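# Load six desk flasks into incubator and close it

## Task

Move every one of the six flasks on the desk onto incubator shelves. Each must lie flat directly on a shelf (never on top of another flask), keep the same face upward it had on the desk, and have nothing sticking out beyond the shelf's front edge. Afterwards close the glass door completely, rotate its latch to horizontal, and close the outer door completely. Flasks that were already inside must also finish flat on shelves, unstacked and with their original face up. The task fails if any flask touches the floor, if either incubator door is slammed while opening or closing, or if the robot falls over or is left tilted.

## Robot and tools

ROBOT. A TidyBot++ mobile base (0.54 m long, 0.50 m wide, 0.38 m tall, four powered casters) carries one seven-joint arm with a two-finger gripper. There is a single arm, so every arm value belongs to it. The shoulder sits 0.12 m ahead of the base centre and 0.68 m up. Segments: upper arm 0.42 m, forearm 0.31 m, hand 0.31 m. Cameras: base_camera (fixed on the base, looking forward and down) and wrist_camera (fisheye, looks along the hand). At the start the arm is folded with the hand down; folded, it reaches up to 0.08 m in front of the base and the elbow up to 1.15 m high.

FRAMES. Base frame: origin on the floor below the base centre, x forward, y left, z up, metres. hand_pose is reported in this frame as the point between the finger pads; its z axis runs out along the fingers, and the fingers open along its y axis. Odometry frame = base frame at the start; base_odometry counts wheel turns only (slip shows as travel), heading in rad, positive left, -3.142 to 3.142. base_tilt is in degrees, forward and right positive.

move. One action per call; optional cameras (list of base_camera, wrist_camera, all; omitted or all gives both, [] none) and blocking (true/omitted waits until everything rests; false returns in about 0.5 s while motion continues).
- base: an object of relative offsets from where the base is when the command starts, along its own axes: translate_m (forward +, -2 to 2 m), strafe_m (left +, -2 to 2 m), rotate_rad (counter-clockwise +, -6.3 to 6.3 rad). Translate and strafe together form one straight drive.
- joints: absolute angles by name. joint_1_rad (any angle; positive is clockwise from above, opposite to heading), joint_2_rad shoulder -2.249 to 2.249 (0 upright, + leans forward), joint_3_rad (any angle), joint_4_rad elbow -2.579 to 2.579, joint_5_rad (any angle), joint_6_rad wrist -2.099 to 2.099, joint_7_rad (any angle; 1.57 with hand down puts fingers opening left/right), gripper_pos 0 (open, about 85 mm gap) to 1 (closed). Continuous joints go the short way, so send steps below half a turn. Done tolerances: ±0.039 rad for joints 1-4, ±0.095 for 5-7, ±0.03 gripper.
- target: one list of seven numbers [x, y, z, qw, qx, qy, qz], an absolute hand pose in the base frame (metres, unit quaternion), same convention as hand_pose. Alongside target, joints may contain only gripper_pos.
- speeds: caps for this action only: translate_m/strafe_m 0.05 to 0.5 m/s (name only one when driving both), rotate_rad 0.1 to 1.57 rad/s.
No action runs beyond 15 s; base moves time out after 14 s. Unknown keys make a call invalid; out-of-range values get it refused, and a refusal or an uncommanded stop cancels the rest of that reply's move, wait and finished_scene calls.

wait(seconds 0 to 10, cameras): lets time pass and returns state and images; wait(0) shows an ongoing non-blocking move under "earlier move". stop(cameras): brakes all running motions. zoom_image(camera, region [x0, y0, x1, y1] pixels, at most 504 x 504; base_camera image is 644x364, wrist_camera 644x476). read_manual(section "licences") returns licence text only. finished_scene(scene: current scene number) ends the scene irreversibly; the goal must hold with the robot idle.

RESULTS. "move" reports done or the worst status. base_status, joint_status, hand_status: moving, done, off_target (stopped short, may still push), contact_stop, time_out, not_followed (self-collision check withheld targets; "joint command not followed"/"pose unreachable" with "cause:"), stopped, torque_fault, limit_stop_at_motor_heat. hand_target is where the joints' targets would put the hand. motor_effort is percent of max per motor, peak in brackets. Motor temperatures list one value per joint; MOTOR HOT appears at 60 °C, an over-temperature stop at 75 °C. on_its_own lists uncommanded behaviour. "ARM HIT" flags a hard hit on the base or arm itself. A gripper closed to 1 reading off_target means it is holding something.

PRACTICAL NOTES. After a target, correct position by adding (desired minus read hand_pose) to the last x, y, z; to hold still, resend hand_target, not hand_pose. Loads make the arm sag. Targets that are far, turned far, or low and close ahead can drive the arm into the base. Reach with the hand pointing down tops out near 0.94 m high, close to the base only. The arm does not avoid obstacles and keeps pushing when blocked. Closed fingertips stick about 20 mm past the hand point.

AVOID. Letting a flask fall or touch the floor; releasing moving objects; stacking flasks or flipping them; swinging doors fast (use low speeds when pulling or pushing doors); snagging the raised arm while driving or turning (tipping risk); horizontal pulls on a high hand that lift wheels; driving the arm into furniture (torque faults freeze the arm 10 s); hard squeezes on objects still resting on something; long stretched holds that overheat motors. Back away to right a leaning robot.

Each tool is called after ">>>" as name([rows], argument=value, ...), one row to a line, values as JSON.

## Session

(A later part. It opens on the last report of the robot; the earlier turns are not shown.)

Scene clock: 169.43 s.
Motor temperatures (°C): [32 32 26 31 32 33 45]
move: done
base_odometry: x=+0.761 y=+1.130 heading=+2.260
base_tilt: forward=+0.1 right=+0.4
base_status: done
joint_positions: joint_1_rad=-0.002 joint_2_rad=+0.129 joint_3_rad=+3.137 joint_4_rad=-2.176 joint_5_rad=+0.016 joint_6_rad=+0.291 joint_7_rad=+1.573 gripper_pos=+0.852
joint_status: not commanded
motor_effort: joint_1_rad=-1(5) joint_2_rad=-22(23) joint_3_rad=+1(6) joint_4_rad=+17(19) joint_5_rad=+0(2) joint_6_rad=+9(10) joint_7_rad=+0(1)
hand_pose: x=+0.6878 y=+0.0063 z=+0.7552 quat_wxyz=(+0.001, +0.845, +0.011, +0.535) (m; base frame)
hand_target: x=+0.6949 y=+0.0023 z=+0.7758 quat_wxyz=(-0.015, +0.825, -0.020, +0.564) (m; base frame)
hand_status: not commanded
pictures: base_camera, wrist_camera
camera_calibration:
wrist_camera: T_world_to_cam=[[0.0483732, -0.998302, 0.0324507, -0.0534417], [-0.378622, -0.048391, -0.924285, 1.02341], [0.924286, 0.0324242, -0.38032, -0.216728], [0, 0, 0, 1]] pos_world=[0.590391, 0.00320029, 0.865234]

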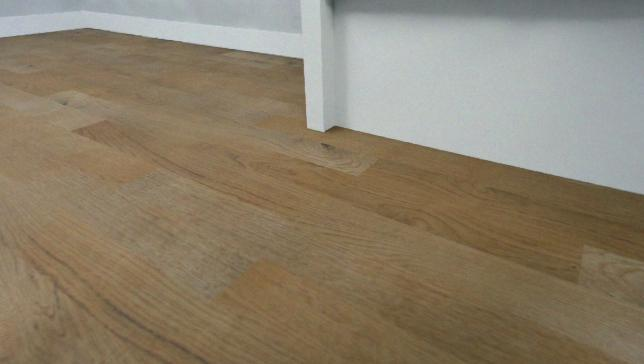

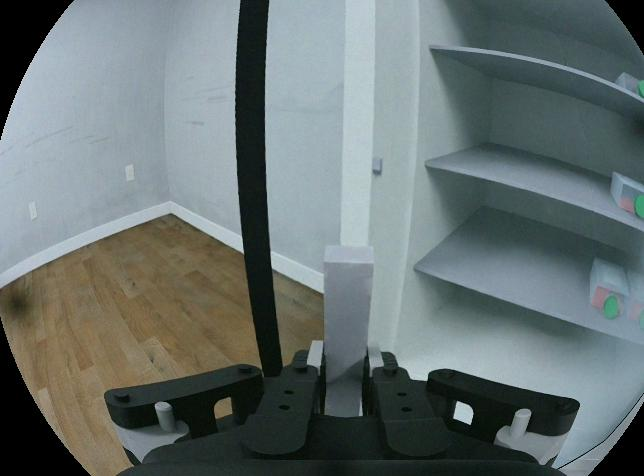

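>>> move(joints={"gripper_pos": 0.4}, cameras=[])

>>> move(base={"translate_m": -0.2}, speeds={"translate_m": 0.4}, cameras=["wrist_camera"])

>>> move(base={"translate_m": 0.288, "strafe_m": 0.598, "rotate_rad": -0.6}, joints={"gripper_pos": 1.0}, cameras=["wrist_camera", "base_camera"])

Scene clock: 171.30 s.
Motor temperatures (°C): [32 32 26 31 32 33 45]
move: done
base_odometry: x=+0.761 y=+1.130 heading=+2.260
base_tilt: forward=+0.1 right=+0.3
base_status: not commanded
joint_positions: joint_1_rad=-0.002 joint_2_rad=+0.129 joint_3_rad=+3.137 joint_4_rad=-2.176 joint_5_rad=+0.016 joint_6_rad=+0.291 joint_7_rad=+1.573 gripper_pos=+0.400
joint_status: all done
motor_effort: joint_1_rad=+0(1) joint_2_rad=-22(24) joint_3_rad=+0(1) joint_4_rad=+16(17) joint_5_rad=-1(1) joint_6_rad=+9(10) joint_7_rad=+1(1)
hand_pose: x=+0.6878 y=+0.0063 z=+0.7551 quat_wxyz=(+0.001, +0.845, +0.011, +0.535) (m; base frame)
hand_target: x=+0.6949 y=+0.0023 z=+0.7758 quat_wxyz=(-0.015, +0.825, -0.020, +0.564) (m; base frame)
hand_status: not commanded
pictures: none
No camera images: "cameras" was empty.

Scene clock: 172.77 s.
Motor temperatures (°C): [32 32 26 31 32 33 45]
move: done
base_odometry: x=+0.888 y=+0.975 heading=+2.260
base_tilt: forward=+0.1 right=+0.3
base_status: done
joint_positions: joint_1_rad=-0.002 joint_2_rad=+0.125 joint_3_rad=+3.137 joint_4_rad=-2.178 joint_5_rad=+0.016 joint_6_rad=+0.291 joint_7_rad=+1.573 gripper_pos=+0.400
joint_status: not commanded
motor_effort: joint_1_rad=+0(1) joint_2_rad=-21(26) joint_3_rad=+0(1) joint_4_rad=+16(18) joint_5_rad=+0(1) joint_6_rad=+9(9) joint_7_rad=+0(1)
hand_pose: x=+0.6866 y=+0.0063 z=+0.7561 quat_wxyz=(+0.001, +0.845, +0.011, +0.535) (m; base frame)
hand_target: x=+0.6949 y=+0.0023 z=+0.7758 quat_wxyz=(-0.015, +0.825, -0.020, +0.564) (m; base frame)
hand_status: not commanded
pictures: wrist_camera
camera_calibration:
wrist_camera: T_world_to_cam=[[0.0483313, -0.998302, 0.0325137, -0.0534344], [-0.37742, -0.0483913, -0.924777, 1.02338], [0.92478, 0.0324244, -0.379118, -0.21655], [0, 0, 0, 1]] pos_world=[0.589086, 0.00320029, 0.866034]

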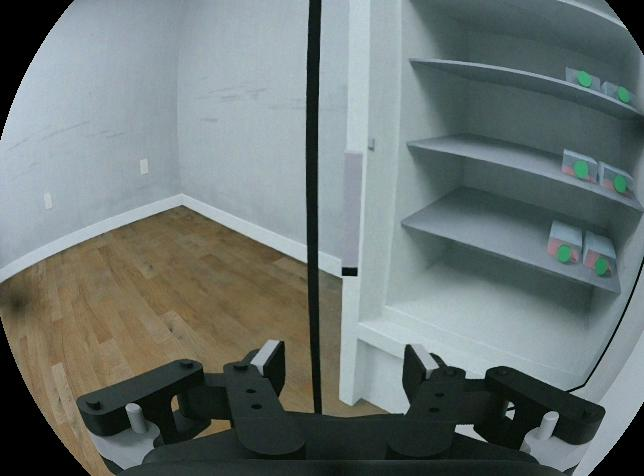

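Scene clock: 175.57 s.
Motor temperatures (°C): [32 32 26 31 32 33 45]
move: done
base_odometry: x=+0.243 y=+0.817 heading=+1.660
base_tilt: forward=+0.0 right=+0.3
base_status: done
joint_positions: joint_1_rad=-0.001 joint_2_rad=+0.126 joint_3_rad=+3.140 joint_4_rad=-2.178 joint_5_rad=+0.016 joint_6_rad=+0.291 joint_7_rad=+1.573 gripper_pos=+0.999
joint_status: all done
motor_effort: joint_1_rad=-1(3) joint_2_rad=-21(23) joint_3_rad=+0(3) joint_4_rad=+16(17) joint_5_rad=-1(1) joint_6_rad=+9(9) joint_7_rad=+0(1)
hand_pose: x=+0.6867 y=+0.0041 z=+0.7558 quat_wxyz=(+0.002, +0.845, +0.009, +0.535) (m; base frame)
hand_target: x=+0.6949 y=+0.0023 z=+0.7758 quat_wxyz=(-0.015, +0.825, -0.020, +0.564) (m; base frame)
hand_status: not commanded
pictures: base_camera, wrist_camera
camera_calibration:
wrist_camera: T_world_to_cam=[[0.0443781, -0.998474, 0.0328632, -0.0531981], [-0.37798, -0.0472317, -0.924608, 1.02323], [0.92475, 0.0286108, -0.379499, -0.21633], [0, 0, 0, 1]] pos_world=[0.589171, 0.00140121, 0.865736]

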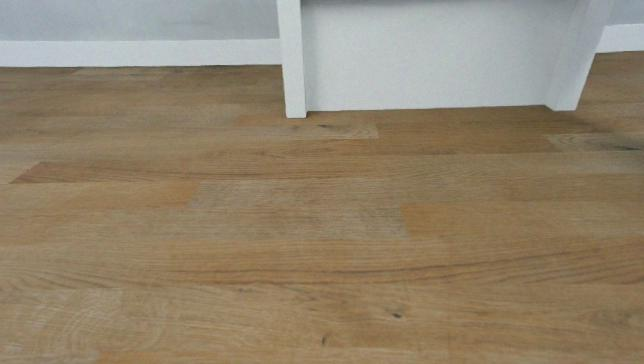

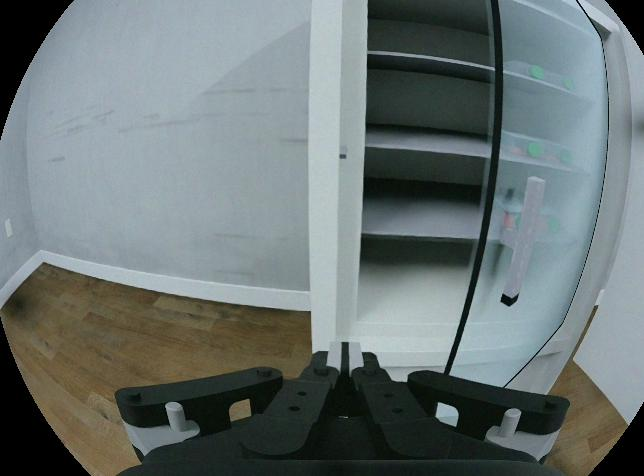

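>>> zoom_image(camera="base_camera", region=[270, 80, 370, 140])

>>> zoom_image(camera="base_camera", region=[514, 70, 614, 130])

Scaled by 5.040.

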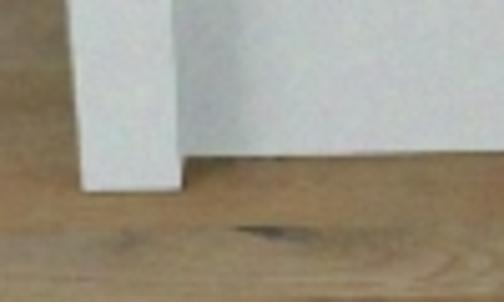

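Scaled by 5.040.

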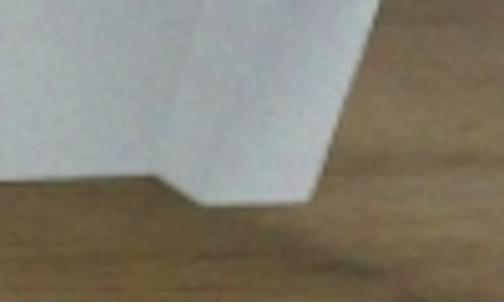

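>>> move(base={"translate_m": 0.25, "strafe_m": 0.055, "rotate_rad": -0.024}, speeds={"translate_m": 0.3}, cameras=["wrist_camera"])

>>> move(base={"strafe_m": -0.2}, speeds={"strafe_m": 0.15}, cameras=["wrist_camera"])

Scene clock: 179.03 s.
Motor temperatures (°C): [32 32 26 31 32 33 45]
move: done
base_odometry: x=+0.166 y=+1.061 heading=+1.636
base_tilt: forward=+0.1 right=+0.3
base_status: done
joint_positions: joint_1_rad=+0.002 joint_2_rad=+0.129 joint_3_rad=+3.141 joint_4_rad=-2.178 joint_5_rad=+0.016 joint_6_rad=+0.291 joint_7_rad=+1.573 gripper_pos=+0.999
joint_status: not commanded
motor_effort: joint_1_rad=+0(3) joint_2_rad=-22(24) joint_3_rad=+0(2) joint_4_rad=+16(18) joint_5_rad=-1(1) joint_6_rad=+9(9) joint_7_rad=+1(1)
hand_pose: x=+0.6870 y=+0.0019 z=+0.7540 quat_wxyz=(+0.003, +0.846, +0.008, +0.534) (m; base frame)
hand_target: x=+0.6949 y=+0.0023 z=+0.7758 quat_wxyz=(-0.015, +0.825, -0.020, +0.564) (m; base frame)
hand_status: not commanded
pictures: wrist_camera
camera_calibration:
wrist_camera: T_world_to_cam=[[0.0405341, -0.998637, 0.0328829, -0.0527223], [-0.381093, -0.0458738, -0.923398, 1.02277], [0.923648, 0.0248977, -0.382433, -0.214213], [0, 0, 0, 1]] pos_world=[0.589766, -0.000398549, 0.864236]

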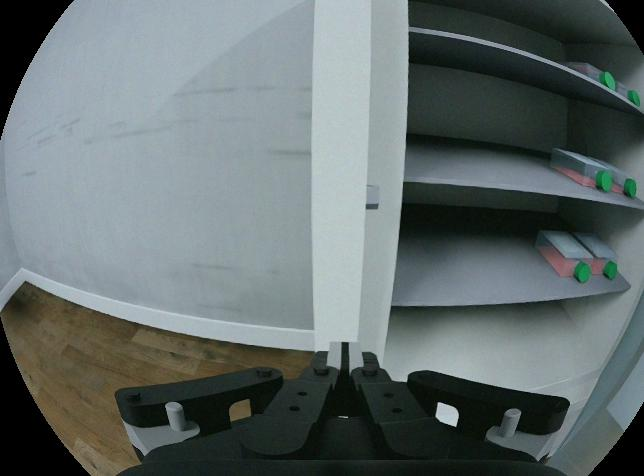

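Scene clock: 181.03 s.
Motor temperatures (°C): [32 32 26 31 32 33 45]
move: done
base_odometry: x=+0.366 y=+1.074 heading=+1.636
base_tilt: forward=+0.1 right=+0.4
base_status: done
joint_positions: joint_1_rad=+0.001 joint_2_rad=+0.129 joint_3_rad=+3.139 joint_4_rad=-2.179 joint_5_rad=+0.017 joint_6_rad=+0.291 joint_7_rad=+1.573 gripper_pos=+0.999
joint_status: not commanded
motor_effort: joint_1_rad=-1(9) joint_2_rad=-22(23) joint_3_rad=+0(9) joint_4_rad=+16(19) joint_5_rad=-1(4) joint_6_rad=+9(10) joint_7_rad=+0(2)
hand_pose: x=+0.6868 y=+0.0037 z=+0.7538 quat_wxyz=(+0.002, +0.846, +0.009, +0.533) (m; base frame)
hand_target: x=+0.6949 y=+0.0023 z=+0.7758 quat_wxyz=(-0.015, +0.825, -0.020, +0.564) (m; base frame)
hand_status: not commanded
pictures: wrist_camera
camera_calibration:
wrist_camera: T_world_to_cam=[[0.0442848, -0.998466, 0.0332279, -0.0537229], [-0.381294, -0.0476354, -0.923226, 1.0226], [0.923393, 0.0282153, -0.382818, -0.21377], [0, 0, 0, 1]] pos_world=[0.589682, 0.00110294, 0.864038]

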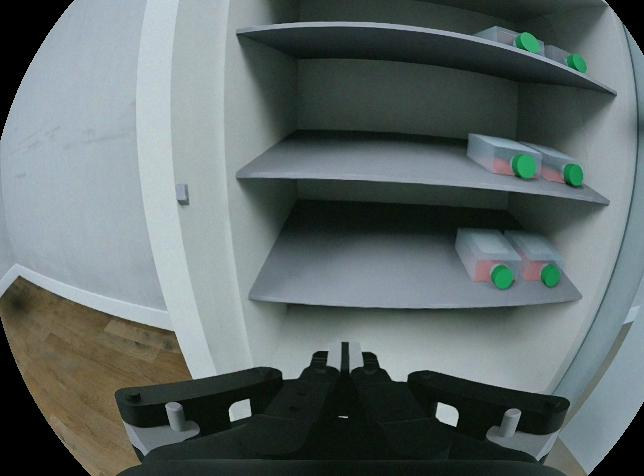

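>>> move(base={"strafe_m": -0.22}, speeds={"strafe_m": 0.16}, cameras=["wrist_camera"])

Scene clock: 183.10 s.
Motor temperatures (°C): [32 32 26 31 32 33 45]
move: done
base_odometry: x=+0.586 y=+1.089 heading=+1.637
base_tilt: forward=+0.1 right=+0.4
base_status: done
joint_positions: joint_1_rad=+0.000 joint_2_rad=+0.129 joint_3_rad=+3.139 joint_4_rad=-2.179 joint_5_rad=+0.017 joint_6_rad=+0.291 joint_7_rad=+1.573 gripper_pos=+0.999
joint_status: not commanded
motor_effort: joint_1_rad=+0(2) joint_2_rad=-21(23) joint_3_rad=+0(2) joint_4_rad=+16(17) joint_5_rad=+0(1) joint_6_rad=+9(9) joint_7_rad=+0(1)
hand_pose: x=+0.6868 y=+0.0043 z=+0.7538 quat_wxyz=(+0.002, +0.846, +0.010, +0.533) (m; base frame)
hand_target: x=+0.6949 y=+0.0023 z=+0.7758 quat_wxyz=(-0.015, +0.825, -0.020, +0.564) (m; base frame)
hand_status: not commanded
pictures: wrist_camera
camera_calibration:
wrist_camera: T_world_to_cam=[[0.0453627, -0.998419, 0.0332012, -0.0538365], [-0.381269, -0.0480232, -0.923216, 1.0226], [0.92335, 0.029221, -0.382845, -0.213742], [0, 0, 0, 1]] pos_world=[0.589687, 0.00160294, 0.864038]

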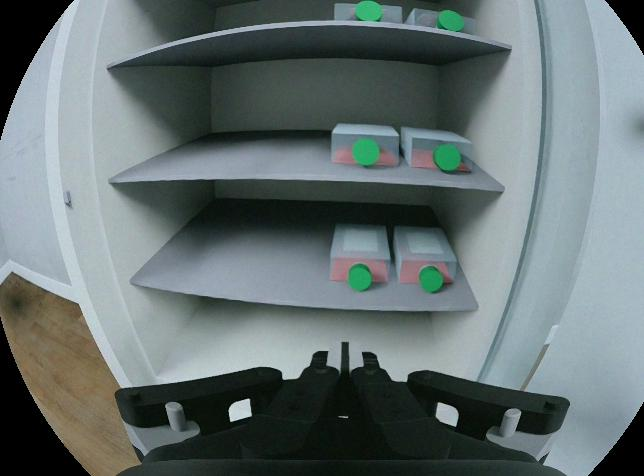

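>>> move(base={"strafe_m": -0.1}, joints={"joint_1_rad": 0.15}, speeds={"strafe_m": 0.12}, cameras=["wrist_camera", "base_camera"])

Scene clock: 184.93 s.
Motor temperatures (°C): [32 32 26 31 32 33 45]
move: done
base_odometry: x=+0.685 y=+1.096 heading=+1.637
base_tilt: forward=+0.1 right=+0.4
base_status: done
joint_positions: joint_1_rad=+0.149 joint_2_rad=+0.129 joint_3_rad=+3.138 joint_4_rad=-2.179 joint_5_rad=+0.017 joint_6_rad=+0.291 joint_7_rad=+1.573 gripper_pos=+0.999
joint_status: all done
motor_effort: joint_1_rad=-1(7) joint_2_rad=-22(23) joint_3_rad=+0(9) joint_4_rad=+16(18) joint_5_rad=+0(3) joint_6_rad=+9(10) joint_7_rad=+0(1)
hand_pose: x=+0.6809 y=-0.0798 z=+0.7535 quat_wxyz=(+0.042, +0.844, -0.053, +0.532) (m; base frame)
hand_target: x=+0.6888 y=-0.0838 z=+0.7758 quat_wxyz=(+0.027, +0.821, -0.082, +0.564) (m; base frame)
hand_status: not commanded
pictures: base_camera, wrist_camera
camera_calibration:
wrist_camera: T_world_to_cam=[[-0.102895, -0.994132, 0.0333917, -0.0363596], [-0.384671, 0.0088114, -0.923012, 1.0228], [0.917301, -0.107818, -0.38332, -0.212449], [0, 0, 0, 1]] pos_world=[0.584581, -0.0680643, 0.863838]

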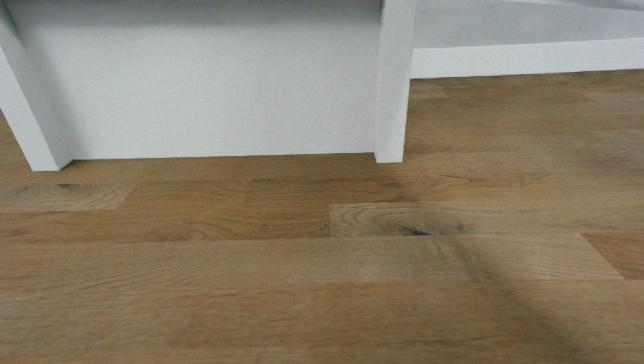

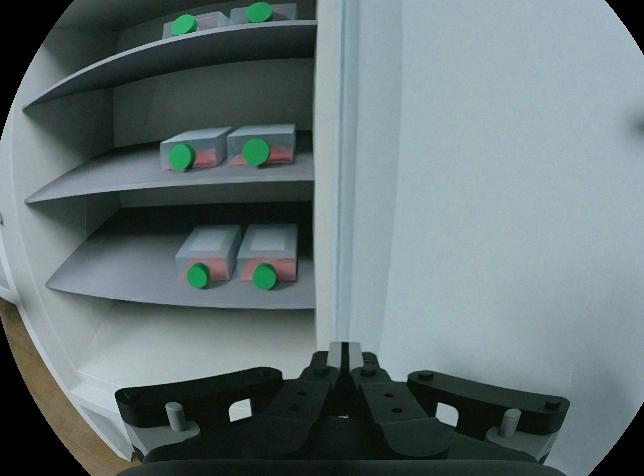

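>>> move(joints={"joint_1_rad": 0.27}, cameras=["wrist_camera"])

Scene clock: 187.27 s.
Motor temperatures (°C): [32 32 26 31 32 33 45]
move: off_target
base_odometry: x=+0.685 y=+1.096 heading=+1.637
base_tilt: forward=+0.1 right=+0.5
base_status: not commanded
joint_positions: joint_1_rad=+0.201 joint_2_rad=+0.129 joint_3_rad=+3.108 joint_4_rad=-2.179 joint_5_rad=+0.017 joint_6_rad=+0.292 joint_7_rad=+1.573 gripper_pos=+0.999
joint_status: joint_1_rad off_target (ended at +0.201, target +0.270)
motor_effort: joint_1_rad=+8(10) joint_2_rad=-22(22) joint_3_rad=+9(11) joint_4_rad=+16(18) joint_5_rad=-3(3) joint_6_rad=+9(10) joint_7_rad=-1(1)
hand_pose: x=+0.6787 y=-0.0923 z=+0.7536 quat_wxyz=(+0.046, +0.844, -0.063, +0.531) (m; base frame)
hand_target: x=+0.6746 y=-0.1514 z=+0.7758 quat_wxyz=(+0.061, +0.815, -0.131, +0.561) (m; base frame)
hand_status: not commanded
pictures: wrist_camera
camera_calibration:
wrist_camera: T_world_to_cam=[[-0.124653, -0.991757, 0.0296512, -0.0312216], [-0.383707, 0.0206254, -0.923225, 1.02273], [0.915003, -0.12646, -0.383115, -0.211971], [0, 0, 0, 1]] pos_world=[0.58249, -0.0788642, 0.863923]

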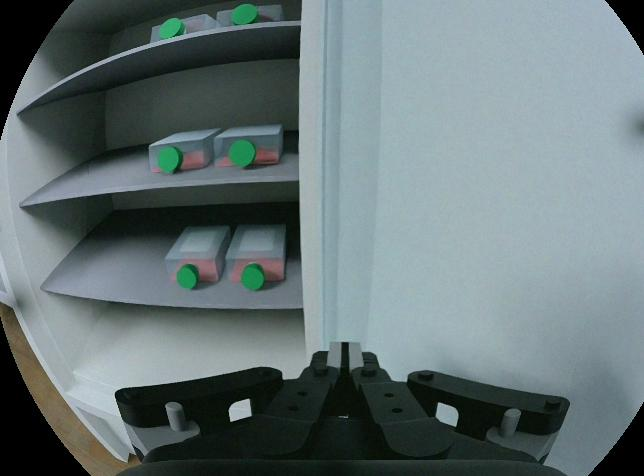

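>>> move(joints={"joint_1_rad": 0.36}, cameras=["wrist_camera"])

Scene clock: 188.47 s.
Motor temperatures (°C): [32 32 26 31 32 33 45]
move: off_target
base_odometry: x=+0.685 y=+1.096 heading=+1.637
base_tilt: forward=+0.2 right=+0.4
base_status: not commanded
joint_positions: joint_1_rad=+0.243 joint_2_rad=+0.129 joint_3_rad=+3.068 joint_4_rad=-2.179 joint_5_rad=+0.017 joint_6_rad=+0.292 joint_7_rad=+1.573 gripper_pos=+0.999
joint_status: joint_1_rad off_target (ended at +0.243, target +0.360)
motor_effort: joint_1_rad=+17(18) joint_2_rad=-21(22) joint_3_rad=+18(18) joint_4_rad=+16(17) joint_5_rad=-4(5) joint_6_rad=+8(9) joint_7_rad=+0(2)
hand_pose: x=+0.6780 y=-0.0934 z=+0.7538 quat_wxyz=(+0.044, +0.843, -0.065, +0.532) (m; base frame)
hand_target: x=+0.6588 y=-0.2008 z=+0.7758 quat_wxyz=(+0.086, +0.808, -0.168, +0.558) (m; base frame)
hand_status: not commanded
pictures: wrist_camera
camera_calibration:
wrist_camera: T_world_to_cam=[[-0.126119, -0.991715, 0.0244025, -0.0274397], [-0.382581, 0.0259284, -0.923558, 1.02267], [0.915274, -0.125814, -0.382681, -0.211834], [0, 0, 0, 1]] pos_world=[0.58168, -0.0803804, 0.864101]

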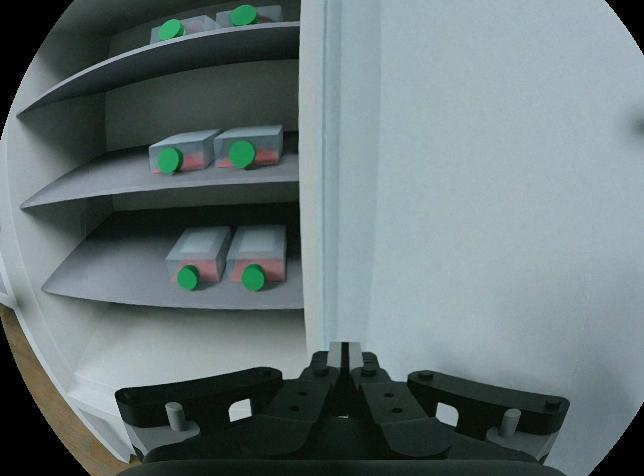

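>>> move(base={"translate_m": -0.3}, joints={"joint_1_rad": 0, "joint_2_rad": -0.3, "joint_3_rad": 3.14, "joint_4_rad": -0.8, "joint_5_rad": 0, "joint_6_rad": -1.94, "joint_7_rad": 1.52, "gripper_pos": 0.5}, cameras=["wrist_camera"])

>>> move(base={"translate_m": 0.13, "strafe_m": 1.59, "rotate_rad": 2.513}, cameras=["wrist_camera"])

Scene clock: 193.17 s.
Motor temperatures (°C): [32 32 26 31 32 33 45]
move: done
base_odometry: x=+0.705 y=+0.796 heading=+1.638
base_tilt: forward=+0.1 right=+0.4
base_status: done
joint_positions: joint_1_rad=+0.015 joint_2_rad=-0.301 joint_3_rad=+3.136 joint_4_rad=-0.810 joint_5_rad=+0.017 joint_6_rad=-1.859 joint_7_rad=+1.573 gripper_pos=+0.500
joint_status: all done
motor_effort: joint_1_rad=+0(17) joint_2_rad=+0(27) joint_3_rad=+1(17) joint_4_rad=+11(21) joint_5_rad=-1(5) joint_6_rad=+7(11) joint_7_rad=+0(2)
hand_pose: x=+0.3647 y=-0.0053 z=+1.1353 quat_wxyz=(+0.010, +0.926, -0.008, +0.377) (m; base frame)
hand_target: x=+0.3463 y=+0.0019 z=+1.1219 quat_wxyz=(-0.009, +0.939, -0.023, +0.344) (m; base frame)
hand_status: not commanded
pictures: wrist_camera
camera_calibration:
wrist_camera: T_world_to_cam=[[0.0126291, -0.999738, 0.01908, -0.0335446], [-0.677859, -0.0225875, -0.734845, 1.1461], [0.735084, -0.00365313, -0.677967, 0.633613], [0, 0, 0, 1]] pos_world=[0.311563, -0.00533351, 1.27242]

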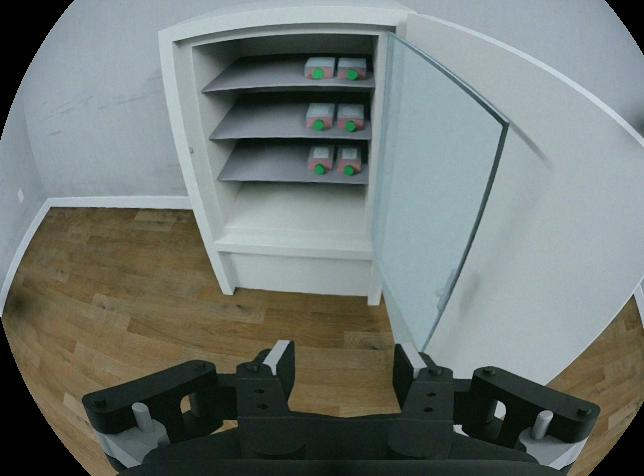

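Scene clock: 198.30 s.
Motor temperatures (°C): [32 32 26 31 32 33 45]
move: done
base_odometry: x=-0.890 y=+0.820 heading=-2.133
base_tilt: forward=+0.1 right=+0.3
base_status: done
joint_positions: joint_1_rad=+0.013 joint_2_rad=-0.300 joint_3_rad=+3.137 joint_4_rad=-0.810 joint_5_rad=+0.017 joint_6_rad=-1.863 joint_7_rad=+1.573 gripper_pos=+0.500
joint_status: not commanded
motor_effort: joint_1_rad=+0(1) joint_2_rad=+0(2) joint_3_rad=+1(2) joint_4_rad=+11(12) joint_5_rad=+0(2) joint_6_rad=+7(8) joint_7_rad=+0(1)
hand_pose: x=+0.3643 y=-0.0052 z=+1.1343 quat_wxyz=(+0.009, +0.927, -0.008, +0.375) (m; base frame)
hand_target: x=+0.3463 y=+0.0019 z=+1.1219 quat_wxyz=(-0.009, +0.939, -0.023, +0.344) (m; base frame)
hand_status: not commanded
pictures: wrist_camera
camera_calibration:
wrist_camera: T_world_to_cam=[[0.0135792, -0.999734, 0.0186158, -0.0332382], [-0.681368, -0.0228775, -0.731583, 1.1426], [0.731815, -0.00274988, -0.681498, 0.638419], [0, 0, 0, 1]] pos_world=[0.311781, -0.00533384, 1.27161]

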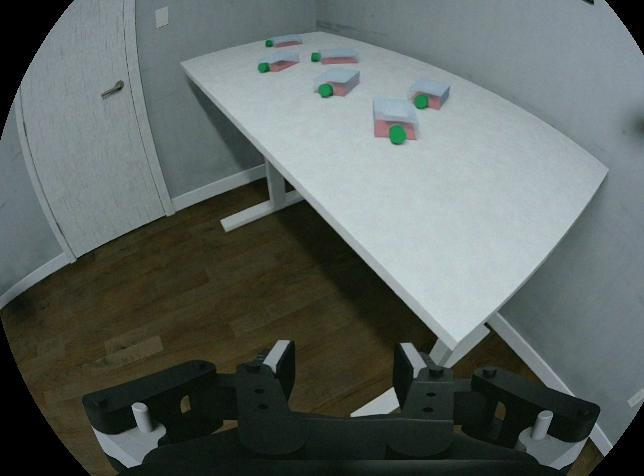

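>>> move(base={"translate_m": 0.1476, "strafe_m": -0.2187, "rotate_rad": 0.13}, joints={"joint_1_rad": 0, "joint_2_rad": 0.075, "joint_3_rad": 3.14, "joint_4_rad": -1.253, "joint_5_rad": 0, "joint_6_rad": -0.865, "joint_7_rad": 1.52, "gripper_pos": 0.4}, cameras=["wrist_camera"])

Scene clock: 201.10 s.
Motor temperatures (°C): [32 32 26 31 32 33 45]
move: done
base_odometry: x=-1.154 y=+0.812 heading=-2.002
base_tilt: forward=+0.0 right=+0.2
base_status: done
joint_positions: joint_1_rad=+0.009 joint_2_rad=+0.087 joint_3_rad=+3.139 joint_4_rad=-1.237 joint_5_rad=+0.017 joint_6_rad=-0.947 joint_7_rad=+1.573 gripper_pos=+0.400
joint_status: all done
motor_effort: joint_1_rad=-1(3) joint_2_rad=-23(29) joint_3_rad=+0(3) joint_4_rad=+19(21) joint_5_rad=+0(2) joint_6_rad=+8(9) joint_7_rad=+1(2)
hand_pose: x=+0.6983 y=-0.0066 z=+0.9772 quat_wxyz=(+0.010, +0.907, -0.001, +0.422) (m; base frame)
hand_target: x=+0.7086 y=+0.0023 z=+0.9955 quat_wxyz=(-0.012, +0.889, -0.022, +0.457) (m; base frame)
hand_status: not commanded
pictures: wrist_camera
camera_calibration:
wrist_camera: T_world_to_cam=[[0.0254078, -0.999272, 0.0284438, -0.0540771], [-0.602603, -0.038012, -0.797136, 1.26418], [0.797637, 0.00311315, -0.60313, 0.164436], [0, 0, 0, 1]] pos_world=[0.632014, -0.00649546, 1.10844]

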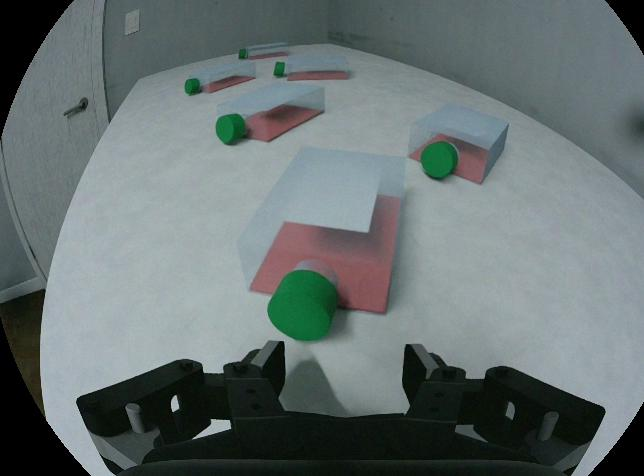

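>>> move(base={"translate_m": 0.02, "strafe_m": 0.139, "rotate_rad": -0.157}, speeds={"strafe_m": 0.3}, cameras=["wrist_camera"])

Scene clock: 203.03 s.
Motor temperatures (°C): [32 32 26 31 32 33 45]
move: done
base_odometry: x=-1.036 y=+0.735 heading=-2.160
base_tilt: forward=+0.1 right=+0.4
base_status: done
joint_positions: joint_1_rad=-0.003 joint_2_rad=+0.086 joint_3_rad=+3.138 joint_4_rad=-1.238 joint_5_rad=+0.017 joint_6_rad=-0.944 joint_7_rad=+1.573 gripper_pos=+0.400
joint_status: not commanded
motor_effort: joint_1_rad=-1(5) joint_2_rad=-23(26) joint_3_rad=+0(3) joint_4_rad=+19(20) joint_5_rad=+0(2) joint_6_rad=+8(8) joint_7_rad=+1(1)
hand_pose: x=+0.6986 y=+0.0010 z=+0.9778 quat_wxyz=(+0.007, +0.906, +0.005, +0.423) (m; base frame)
hand_target: x=+0.7086 y=+0.0023 z=+0.9955 quat_wxyz=(-0.012, +0.889, -0.022, +0.457) (m; base frame)
hand_status: not commanded
pictures: wrist_camera
camera_calibration:
wrist_camera: T_world_to_cam=[[0.0386697, -0.998846, 0.0284734, -0.0557949], [-0.600021, -0.0459963, -0.798661, 1.26479], [0.799049, 0.0137993, -0.601107, 0.161562], [0, 0, 0, 1]] pos_world=[0.631961, 0.000215548, 1.10884]

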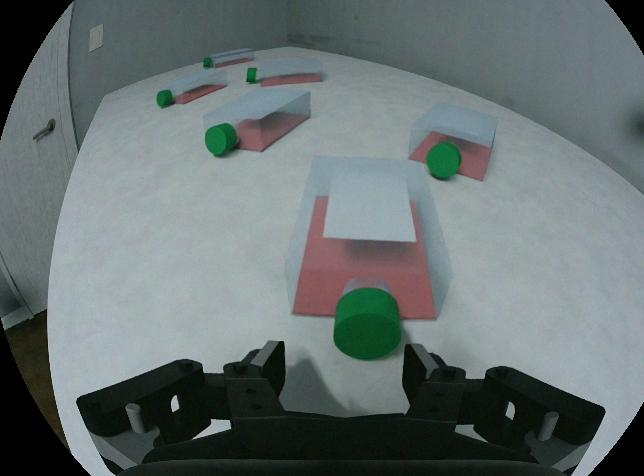

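>>> move(base={"translate_m": 0.034, "strafe_m": -0.0115}, speeds={"translate_m": 0.12}, joints={"joint_4_rad": -1.266}, cameras=["wrist_camera"])

Scene clock: 205.03 s.
Motor temperatures (°C): [32 32 26 31 32 33 45]
move: done
base_odometry: x=-1.064 y=+0.713 heading=-2.160
base_tilt: forward=+0.1 right=+0.3
base_status: done
joint_positions: joint_1_rad=-0.003 joint_2_rad=+0.086 joint_3_rad=+3.138 joint_4_rad=-1.254 joint_5_rad=+0.017 joint_6_rad=-0.940 joint_7_rad=+1.573 gripper_pos=+0.400
joint_status: all done
motor_effort: joint_1_rad=+0(2) joint_2_rad=-23(27) joint_3_rad=+0(2) joint_4_rad=+19(20) joint_5_rad=+0(1) joint_6_rad=+7(8) joint_7_rad=+0(1)
hand_pose: x=+0.6974 y=+0.0009 z=+0.9700 quat_wxyz=(+0.007, +0.909, +0.005, +0.417) (m; base frame)
hand_target: x=+0.7072 y=+0.0023 z=+0.9883 quat_wxyz=(-0.012, +0.892, -0.022, +0.451) (m; base frame)
hand_status: not commanded
pictures: wrist_camera
camera_calibration:
wrist_camera: T_world_to_cam=[[0.0387175, -0.998855, 0.0281032, -0.0553344], [-0.609783, -0.0458982, -0.791238, 1.25744], [0.791622, 0.0134979, -0.610862, 0.172444], [0, 0, 0, 1]] pos_world=[0.632399, 0.000115623, 1.10183]

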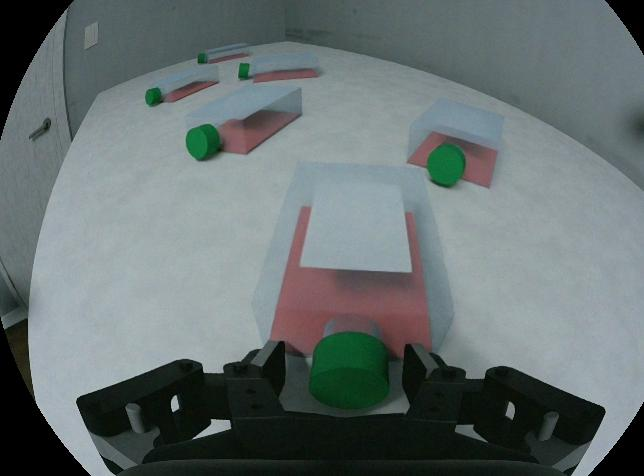

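>>> move(joints={"gripper_pos": 0.62}, cameras=[])

>>> move(joints={"gripper_pos": 0.85}, cameras=["wrist_camera"])

Scene clock: 205.80 s.
Motor temperatures (°C): [32 32 26 31 32 33 45]
move: done
base_odometry: x=-1.064 y=+0.713 heading=-2.160
base_tilt: forward=+0.1 right=+0.4
base_status: not commanded
joint_positions: joint_1_rad=-0.003 joint_2_rad=+0.086 joint_3_rad=+3.138 joint_4_rad=-1.254 joint_5_rad=+0.017 joint_6_rad=-0.940 joint_7_rad=+1.573 gripper_pos=+0.620
joint_status: all done
motor_effort: joint_1_rad=-1(1) joint_2_rad=-23(24) joint_3_rad=+0(1) joint_4_rad=+19(20) joint_5_rad=+0(1) joint_6_rad=+8(8) joint_7_rad=+0(1)
hand_pose: x=+0.6974 y=+0.0009 z=+0.9700 quat_wxyz=(+0.007, +0.909, +0.005, +0.417) (m; base frame)
hand_target: x=+0.7072 y=+0.0023 z=+0.9883 quat_wxyz=(-0.012, +0.892, -0.022, +0.451) (m; base frame)
hand_status: not commanded
pictures: none
No camera images: "cameras" was empty.

Scene clock: 206.43 s.
Motor temperatures (°C): [32 32 26 31 32 33 45]
move: off_target
base_odometry: x=-1.064 y=+0.713 heading=-2.160
base_tilt: forward=+0.1 right=+0.3
base_status: not commanded
joint_positions: joint_1_rad=-0.003 joint_2_rad=+0.086 joint_3_rad=+3.138 joint_4_rad=-1.254 joint_5_rad=+0.017 joint_6_rad=-0.939 joint_7_rad=+1.573 gripper_pos=+0.682
joint_status: gripper_pos off_target (ended at +0.682, target +0.850)
motor_effort: joint_1_rad=+0(1) joint_2_rad=-23(24) joint_3_rad=+1(1) joint_4_rad=+19(20) joint_5_rad=+0(1) joint_6_rad=+8(8) joint_7_rad=+0(1)
hand_pose: x=+0.6974 y=+0.0009 z=+0.9704 quat_wxyz=(+0.007, +0.908, +0.005, +0.418) (m; base frame)
hand_target: x=+0.7072 y=+0.0023 z=+0.9883 quat_wxyz=(-0.012, +0.892, -0.022, +0.451) (m; base frame)
hand_status: not commanded
pictures: wrist_camera
camera_calibration:
wrist_camera: T_world_to_cam=[[0.0386828, -0.998855, 0.0281546, -0.0553725], [-0.608769, -0.0459004, -0.792018, 1.25785], [0.792404, 0.0134978, -0.609848, 0.171239], [0, 0, 0, 1]] pos_world=[0.632195, 0.00011563, 1.10223]

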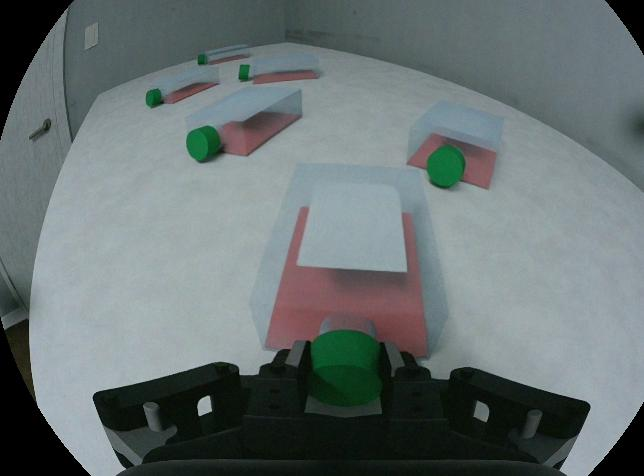

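>>> move(joints={"joint_1_rad": 0, "joint_2_rad": 0.1, "joint_3_rad": 3.14, "joint_4_rad": -1.037, "joint_5_rad": 0, "joint_6_rad": -1.18, "joint_7_rad": 1.52}, cameras=["wrist_camera"])

>>> move(base={"translate_m": -0.5}, speeds={"translate_m": 0.4}, cameras=["wrist_camera"])

Scene clock: 208.43 s.
Motor temperatures (°C): [32 32 26 31 32 33 45]
move: done
base_odometry: x=-1.064 y=+0.713 heading=-2.160
base_tilt: forward=+0.1 right=+0.3
base_status: not commanded
joint_positions: joint_1_rad=-0.003 joint_2_rad=+0.099 joint_3_rad=+3.138 joint_4_rad=-1.051 joint_5_rad=+0.017 joint_6_rad=-1.105 joint_7_rad=+1.573 gripper_pos=+0.682
joint_status: all done
motor_effort: joint_1_rad=-1(2) joint_2_rad=-24(26) joint_3_rad=+0(1) joint_4_rad=+19(21) joint_5_rad=+0(1) joint_6_rad=+9(10) joint_7_rad=+1(2)
hand_pose: x=+0.6886 y=+0.0003 z=+1.0321 quat_wxyz=(+0.007, +0.903, +0.004, +0.429) (m; base frame)
hand_target: x=+0.6748 y=+0.0022 z=+1.0213 quat_wxyz=(-0.011, +0.916, -0.023, +0.401) (m; base frame)
hand_status: not commanded
pictures: wrist_camera
camera_calibration:
wrist_camera: T_world_to_cam=[[0.0353834, -0.998984, 0.0279038, -0.0547731], [-0.589864, -0.0434153, -0.806334, 1.3031], [0.806727, 0.0120714, -0.590801, 0.186163], [0, 0, 0, 1]] pos_world=[0.620407, -0.000390286, 1.16225]

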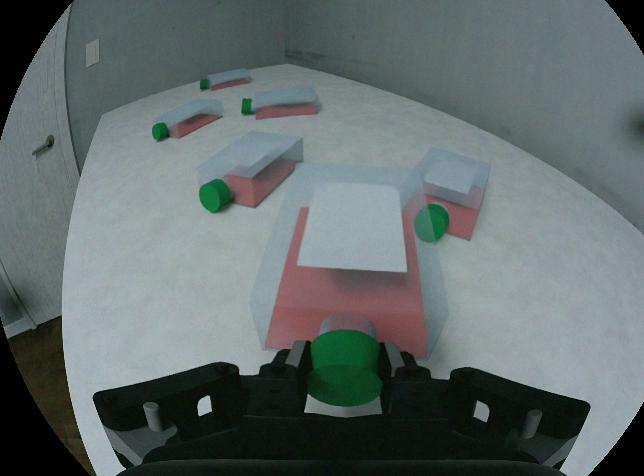

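Scene clock: 211.00 s.
Motor temperatures (°C): [32 32 26 31 32 33 45]
move: done
base_odometry: x=-0.787 y=+1.129 heading=-2.159
base_tilt: forward=+0.1 right=+0.4
base_status: done
joint_positions: joint_1_rad=-0.003 joint_2_rad=+0.106 joint_3_rad=+3.138 joint_4_rad=-1.050 joint_5_rad=+0.017 joint_6_rad=-1.110 joint_7_rad=+1.573 gripper_pos=+0.682
joint_status: not commanded
motor_effort: joint_1_rad=-1(2) joint_2_rad=-24(28) joint_3_rad=+0(2) joint_4_rad=+19(20) joint_5_rad=-1(1) joint_6_rad=+8(9) joint_7_rad=+0(2)
hand_pose: x=+0.6902 y=+0.0003 z=+1.0273 quat_wxyz=(+0.007, +0.906, +0.004, +0.424) (m; base frame)
hand_target: x=+0.6748 y=+0.0022 z=+1.0213 quat_wxyz=(-0.011, +0.916, -0.023, +0.401) (m; base frame)
hand_status: not commanded
pictures: wrist_camera
camera_calibration:
wrist_camera: T_world_to_cam=[[0.035614, -0.998985, 0.0275653, -0.0545231], [-0.598862, -0.0434152, -0.799674, 1.29963], [0.80006, 0.0119718, -0.599801, 0.195986], [0, 0, 0, 1]] pos_world=[0.623443, -0.00039016, 1.15834]

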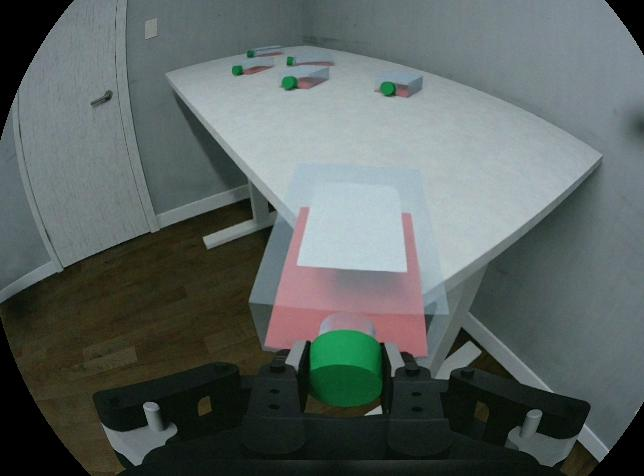

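>>> move(base={"translate_m": -0.465, "strafe_m": 1.0157, "rotate_rad": -2.488}, speeds={"rotate_rad": 1.2}, blocking=false, cameras=[])

>>> wait(seconds=0.8, cameras=[])

>>> move(joints={"joint_2_rad": 0.16, "joint_4_rad": -1.324, "joint_6_rad": -0.721}, blocking=false, cameras=[])

>>> move(joints={"joint_2_rad": 0.222, "joint_4_rad": -1.583, "joint_6_rad": -0.408}, blocking=false, cameras=[])

>>> move(joints={"joint_2_rad": 0.28, "joint_4_rad": -1.842, "joint_6_rad": -0.094}, blocking=false, cameras=[])

>>> move(joints={"joint_2_rad": 0.335, "joint_4_rad": -2.101, "joint_6_rad": 0.22}, cameras=["wrist_camera", "base_camera"])

Scene clock: 213.47 s.
Motor temperatures (°C): [32 32 26 31 32 33 45]
move: moving
base_odometry: x=-0.723 y=+1.119 heading=-2.361
base_tilt: forward=+0.0 right=+0.4
base_status: translate_m moving; strafe_m moving; rotate_rad moving
joint_positions: joint_1_rad=-0.003 joint_2_rad=+0.109 joint_3_rad=+3.138 joint_4_rad=-1.050 joint_5_rad=+0.017 joint_6_rad=-1.110 joint_7_rad=+1.573 gripper_pos=+0.682
joint_status: not commanded
motor_effort: joint_1_rad=+1(1) joint_2_rad=-26(26) joint_3_rad=+1(2) joint_4_rad=+19(20) joint_5_rad=+0(1) joint_6_rad=+8(9) joint_7_rad=+0(1)
hand_pose: x=+0.6912 y=+0.0003 z=+1.0257 quat_wxyz=(+0.007, +0.906, +0.004, +0.422) (m; base frame)
hand_target: x=+0.6748 y=+0.0022 z=+1.0213 quat_wxyz=(-0.011, +0.916, -0.023, +0.401) (m; base frame)
hand_status: not commanded
pictures: none
No camera images: "cameras" was empty.

Scene clock: 214.27 s.
Motor temperatures (°C): [32 32 26 31 32 33 45]
earlier move: moving
base_odometry: x=-0.423 y=+1.071 heading=-3.123
base_tilt: forward=+0.1 right=+0.3
base_status: translate_m moving; strafe_m moving; rotate_rad moving
joint_positions: joint_1_rad=-0.001 joint_2_rad=+0.116 joint_3_rad=+3.138 joint_4_rad=-1.050 joint_5_rad=+0.017 joint_6_rad=-1.110 joint_7_rad=+1.573 gripper_pos=+0.682
joint_status: not commanded
motor_effort: joint_1_rad=+0(2) joint_2_rad=-26(28) joint_3_rad=+0(2) joint_4_rad=+19(20) joint_5_rad=+0(1) joint_6_rad=+8(9) joint_7_rad=+0(1)
hand_pose: x=+0.6935 y=-0.0008 z=+1.0218 quat_wxyz=(+0.008, +0.908, +0.003, +0.419) (m; base frame)
hand_target: x=+0.6748 y=+0.0022 z=+1.0213 quat_wxyz=(-0.011, +0.916, -0.023, +0.401) (m; base frame)
hand_status: not commanded
wait: 0.80 s; no rest
pictures: none
No camera images: "cameras" was empty.

Scene clock: 214.77 s.
Motor temperatures (°C): [32 32 26 31 32 33 45]
move: moving
base_odometry: x=-0.223 y=+1.038 heading=+2.680
base_tilt: forward=+0.1 right=+0.3
base_status: translate_m moving; strafe_m moving; rotate_rad moving
joint_positions: joint_1_rad=-0.001 joint_2_rad=+0.122 joint_3_rad=+3.138 joint_4_rad=-1.145 joint_5_rad=+0.017 joint_6_rad=-1.035 joint_7_rad=+1.573 gripper_pos=+0.682
joint_status: joint_2_rad moving; joint_4_rad moving; joint_6_rad moving
motor_effort: joint_1_rad=+0(1) joint_2_rad=-24(26) joint_3_rad=+1(1) joint_4_rad=+18(20) joint_5_rad=-1(1) joint_6_rad=+8(9) joint_7_rad=+1(1)
hand_pose: x=+0.7019 y=-0.0006 z=+0.9860 quat_wxyz=(+0.007, +0.913, +0.004, +0.408) (m; base frame)
hand_target: x=+0.7147 y=+0.0022 z=+0.9846 quat_wxyz=(-0.011, +0.905, -0.022, +0.424) (m; base frame)
hand_status: not commanded
pictures: none
No camera images: "cameras" was empty.

Scene clock: 215.27 s.
Motor temperatures (°C): [32 32 26 31 32 33 45]
move: moving
base_odometry: x=-0.023 y=+1.006 heading=+2.200
base_tilt: forward=+0.0 right=+0.4
base_status: translate_m moving; strafe_m moving; rotate_rad moving
joint_positions: joint_1_rad=-0.001 joint_2_rad=+0.206 joint_3_rad=+3.138 joint_4_rad=-1.456 joint_5_rad=+0.017 joint_6_rad=-0.630 joint_7_rad=+1.573 gripper_pos=+0.682
joint_status: joint_2_rad moving; joint_4_rad moving; joint_6_rad moving
motor_effort: joint_1_rad=+0(1) joint_2_rad=-32(32) joint_3_rad=+0(1) joint_4_rad=+20(21) joint_5_rad=+0(1) joint_6_rad=+8(8) joint_7_rad=+0(1)
hand_pose: x=+0.7518 y=+0.0010 z=+0.8593 quat_wxyz=(+0.006, +0.911, +0.007, +0.412) (m; base frame)
hand_target: x=+0.7669 y=+0.0023 z=+0.8812 quat_wxyz=(-0.012, +0.889, -0.022, +0.457) (m; base frame)
hand_status: not commanded
pictures: none
No camera images: "cameras" was empty.

Scene clock: 215.77 s.
Motor temperatures (°C): [32 32 26 31 32 33 45]
move: moving
base_odometry: x=+0.177 y=+0.974 heading=+1.756
base_tilt: forward=+0.0 right=+0.4
base_status: translate_m moving; strafe_m moving; rotate_rad moving
joint_positions: joint_1_rad=+0.006 joint_2_rad=+0.266 joint_3_rad=+3.141 joint_4_rad=-1.740 joint_5_rad=+0.017 joint_6_rad=-0.267 joint_7_rad=+1.573 gripper_pos=+0.682
joint_status: joint_2_rad moving; joint_4_rad moving; joint_6_rad moving
motor_effort: joint_1_rad=-4(4) joint_2_rad=-31(33) joint_3_rad=-3(3) joint_4_rad=+19(21) joint_5_rad=-1(1) joint_6_rad=+9(9) joint_7_rad=+1(1)
hand_pose: x=+0.7524 y=-0.0037 z=+0.7543 quat_wxyz=(+0.007, +0.907, +0.005, +0.421) (m; base frame)
hand_target: x=+0.7665 y=+0.0023 z=+0.7736 quat_wxyz=(-0.012, +0.886, -0.022, +0.464) (m; base frame)
hand_status: not commanded
pictures: none
No camera images: "cameras" was empty.

Scene clock: 217.23 s.
Motor temperatures (°C): [32 32 26 31 32 33 45]
move: done
base_odometry: x=+0.317 y=+0.952 heading=+1.635
base_tilt: forward=+0.2 right=+0.3
base_status: done
joint_positions: joint_1_rad=+0.010 joint_2_rad=+0.338 joint_3_rad=+3.147 joint_4_rad=-2.092 joint_5_rad=+0.017 joint_6_rad=+0.135 joint_7_rad=+1.573 gripper_pos=+0.682
joint_status: all done
motor_effort: joint_1_rad=+0(6) joint_2_rad=-29(31) joint_3_rad=+0(4) joint_4_rad=+15(19) joint_5_rad=-1(1) joint_6_rad=+8(9) joint_7_rad=+0(1)
hand_pose: x=+0.6971 y=-0.0066 z=+0.6345 quat_wxyz=(+0.007, +0.912, +0.002, +0.411) (m; base frame)
hand_target: x=+0.7099 y=+0.0023 z=+0.6527 quat_wxyz=(-0.012, +0.895, -0.022, +0.446) (m; base frame)
hand_status: not commanded
pictures: base_camera, wrist_camera
camera_calibration:
wrist_camera: T_world_to_cam=[[0.0338498, -0.999133, 0.0242209, -0.0475399], [-0.621414, -0.0400213, -0.78246, 0.994076], [0.782751, 0.0114349, -0.62223, -0.0187573], [0, 0, 0, 1]] pos_world=[0.634024, -0.00749998, 0.767305]

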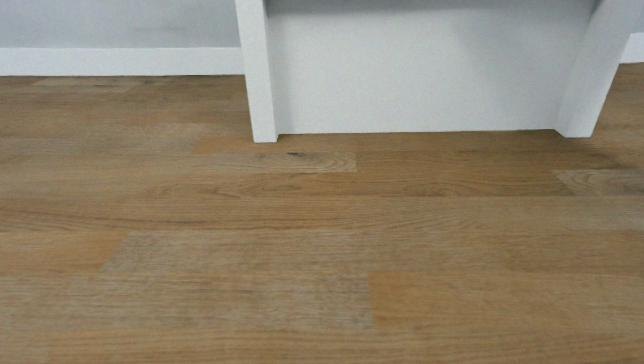

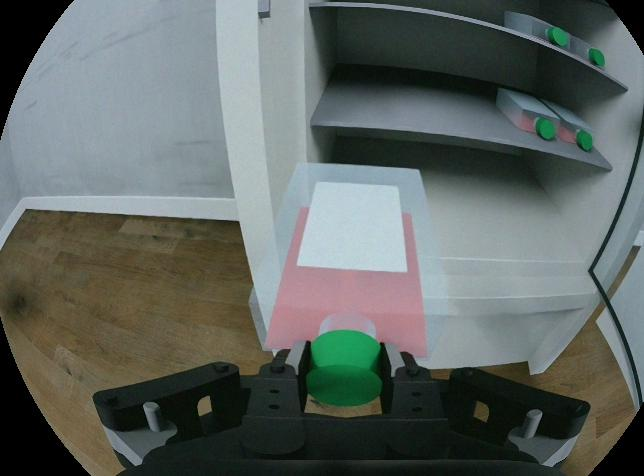

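>>> move(cameras=["all"])

Scene clock: 219.30 s.
Motor temperatures (°C): [32 32 26 31 32 33 44]
base_odometry: x=+0.317 y=+0.952 heading=+1.635
base_tilt: forward=+0.1 right=+0.3
base_status: done
joint_positions: joint_1_rad=+0.010 joint_2_rad=+0.338 joint_3_rad=+3.147 joint_4_rad=-2.092 joint_5_rad=+0.017 joint_6_rad=+0.137 joint_7_rad=+1.573 gripper_pos=+0.682
joint_status: all done
motor_effort: joint_1_rad=-1(6) joint_2_rad=-28(31) joint_3_rad=+0(4) joint_4_rad=+15(19) joint_5_rad=+0(1) joint_6_rad=+8(9) joint_7_rad=+0(1)
hand_pose: x=+0.6974 y=-0.0066 z=+0.6349 quat_wxyz=(+0.007, +0.911, +0.002, +0.412) (m; base frame)
hand_target: x=+0.7099 y=+0.0023 z=+0.6527 quat_wxyz=(-0.012, +0.895, -0.022, +0.446) (m; base frame)
hand_status: not commanded
pictures: base_camera, wrist_camera
camera_calibration:
wrist_camera: T_world_to_cam=[[0.0338702, -0.999129, 0.0243594, -0.0476693], [-0.620017, -0.0401221, -0.783562, 0.994331], [0.783857, 0.0114362, -0.620836, -0.0204151], [0, 0, 0, 1]] pos_world=[0.634119, -0.00749967, 0.767607]

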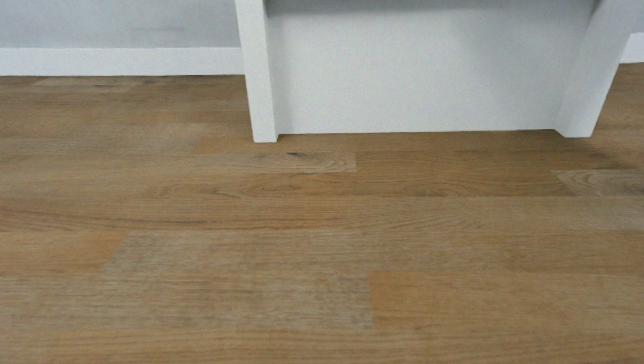

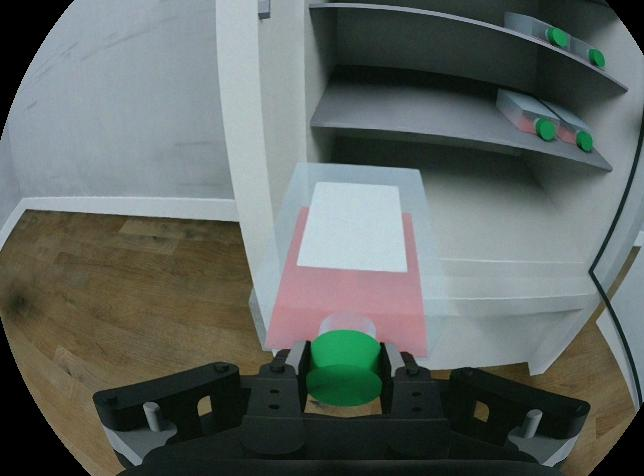

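>>> zoom_image(camera="base_camera", region=[220, 60, 620, 160])

>>> zoom_image(camera="base_camera", region=[235, 110, 315, 155])

>>> zoom_image(camera="base_camera", region=[540, 110, 620, 155])

Scaled by 1.260.

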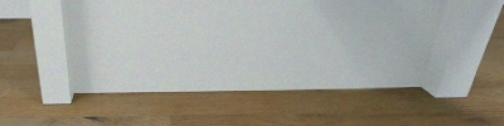

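Scaled by 6.300.

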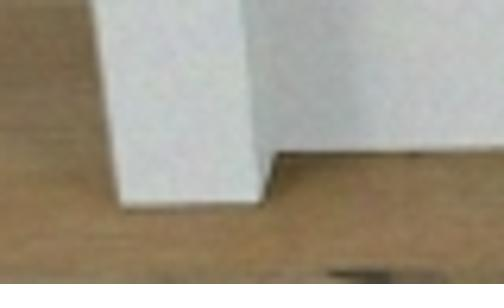

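Scaled by 6.300.

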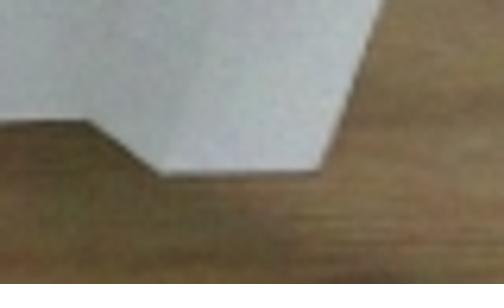

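>>> move(base={"rotate_rad": -0.041}, cameras=["all"])

>>> zoom_image(camera="base_camera", region=[220, 110, 300, 155])

>>> zoom_image(camera="base_camera", region=[520, 110, 600, 155])

Scene clock: 221.37 s.
Motor temperatures (°C): [32 32 26 31 32 33 44]
move: done
base_odometry: x=+0.317 y=+0.952 heading=+1.594
base_tilt: forward=+0.1 right=+0.3
base_status: done
joint_positions: joint_1_rad=+0.006 joint_2_rad=+0.338 joint_3_rad=+3.146 joint_4_rad=-2.092 joint_5_rad=+0.017 joint_6_rad=+0.137 joint_7_rad=+1.573 gripper_pos=+0.682
joint_status: not commanded
motor_effort: joint_1_rad=+0(3) joint_2_rad=-28(29) joint_3_rad=+0(2) joint_4_rad=+15(15) joint_5_rad=-1(1) joint_6_rad=+8(9) joint_7_rad=+0(1)
hand_pose: x=+0.6975 y=-0.0035 z=+0.6350 quat_wxyz=(+0.005, +0.911, +0.005, +0.412) (m; base frame)
hand_target: x=+0.7099 y=+0.0023 z=+0.6527 quat_wxyz=(-0.012, +0.895, -0.022, +0.446) (m; base frame)
hand_status: not commanded
pictures: base_camera, wrist_camera
camera_calibration:
wrist_camera: T_world_to_cam=[[0.039228, -0.998942, 0.0240178, -0.0481092], [-0.619489, -0.0431725, -0.783817, 0.994438], [0.784025, 0.0158688, -0.620527, -0.0208014], [0, 0, 0, 1]] pos_world=[0.63424, -0.00479582, 0.767705]

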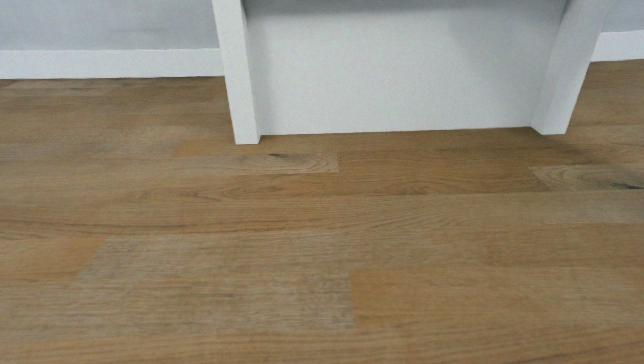

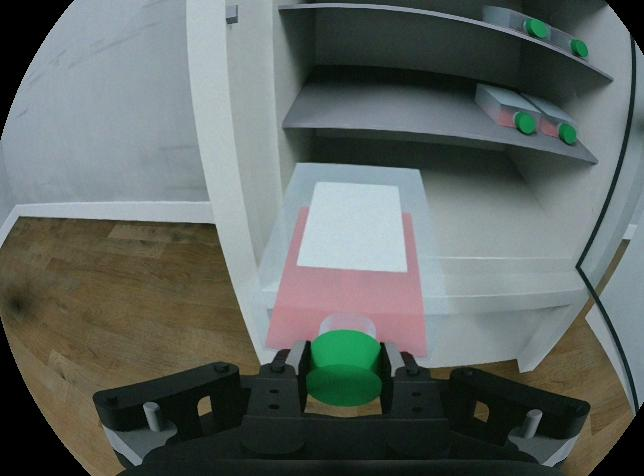

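Scaled by 6.300.

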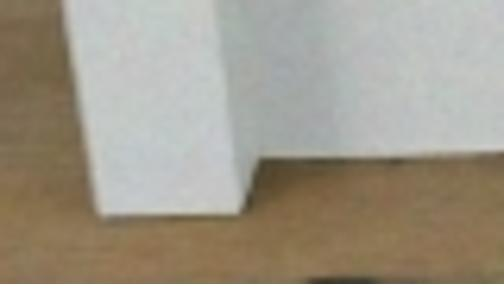

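Scaled by 6.300.

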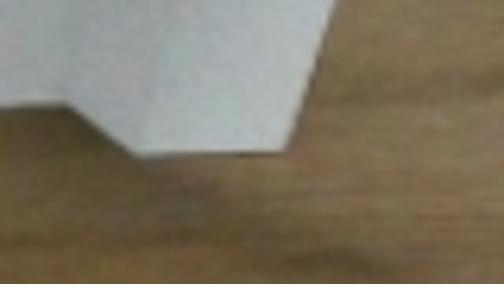

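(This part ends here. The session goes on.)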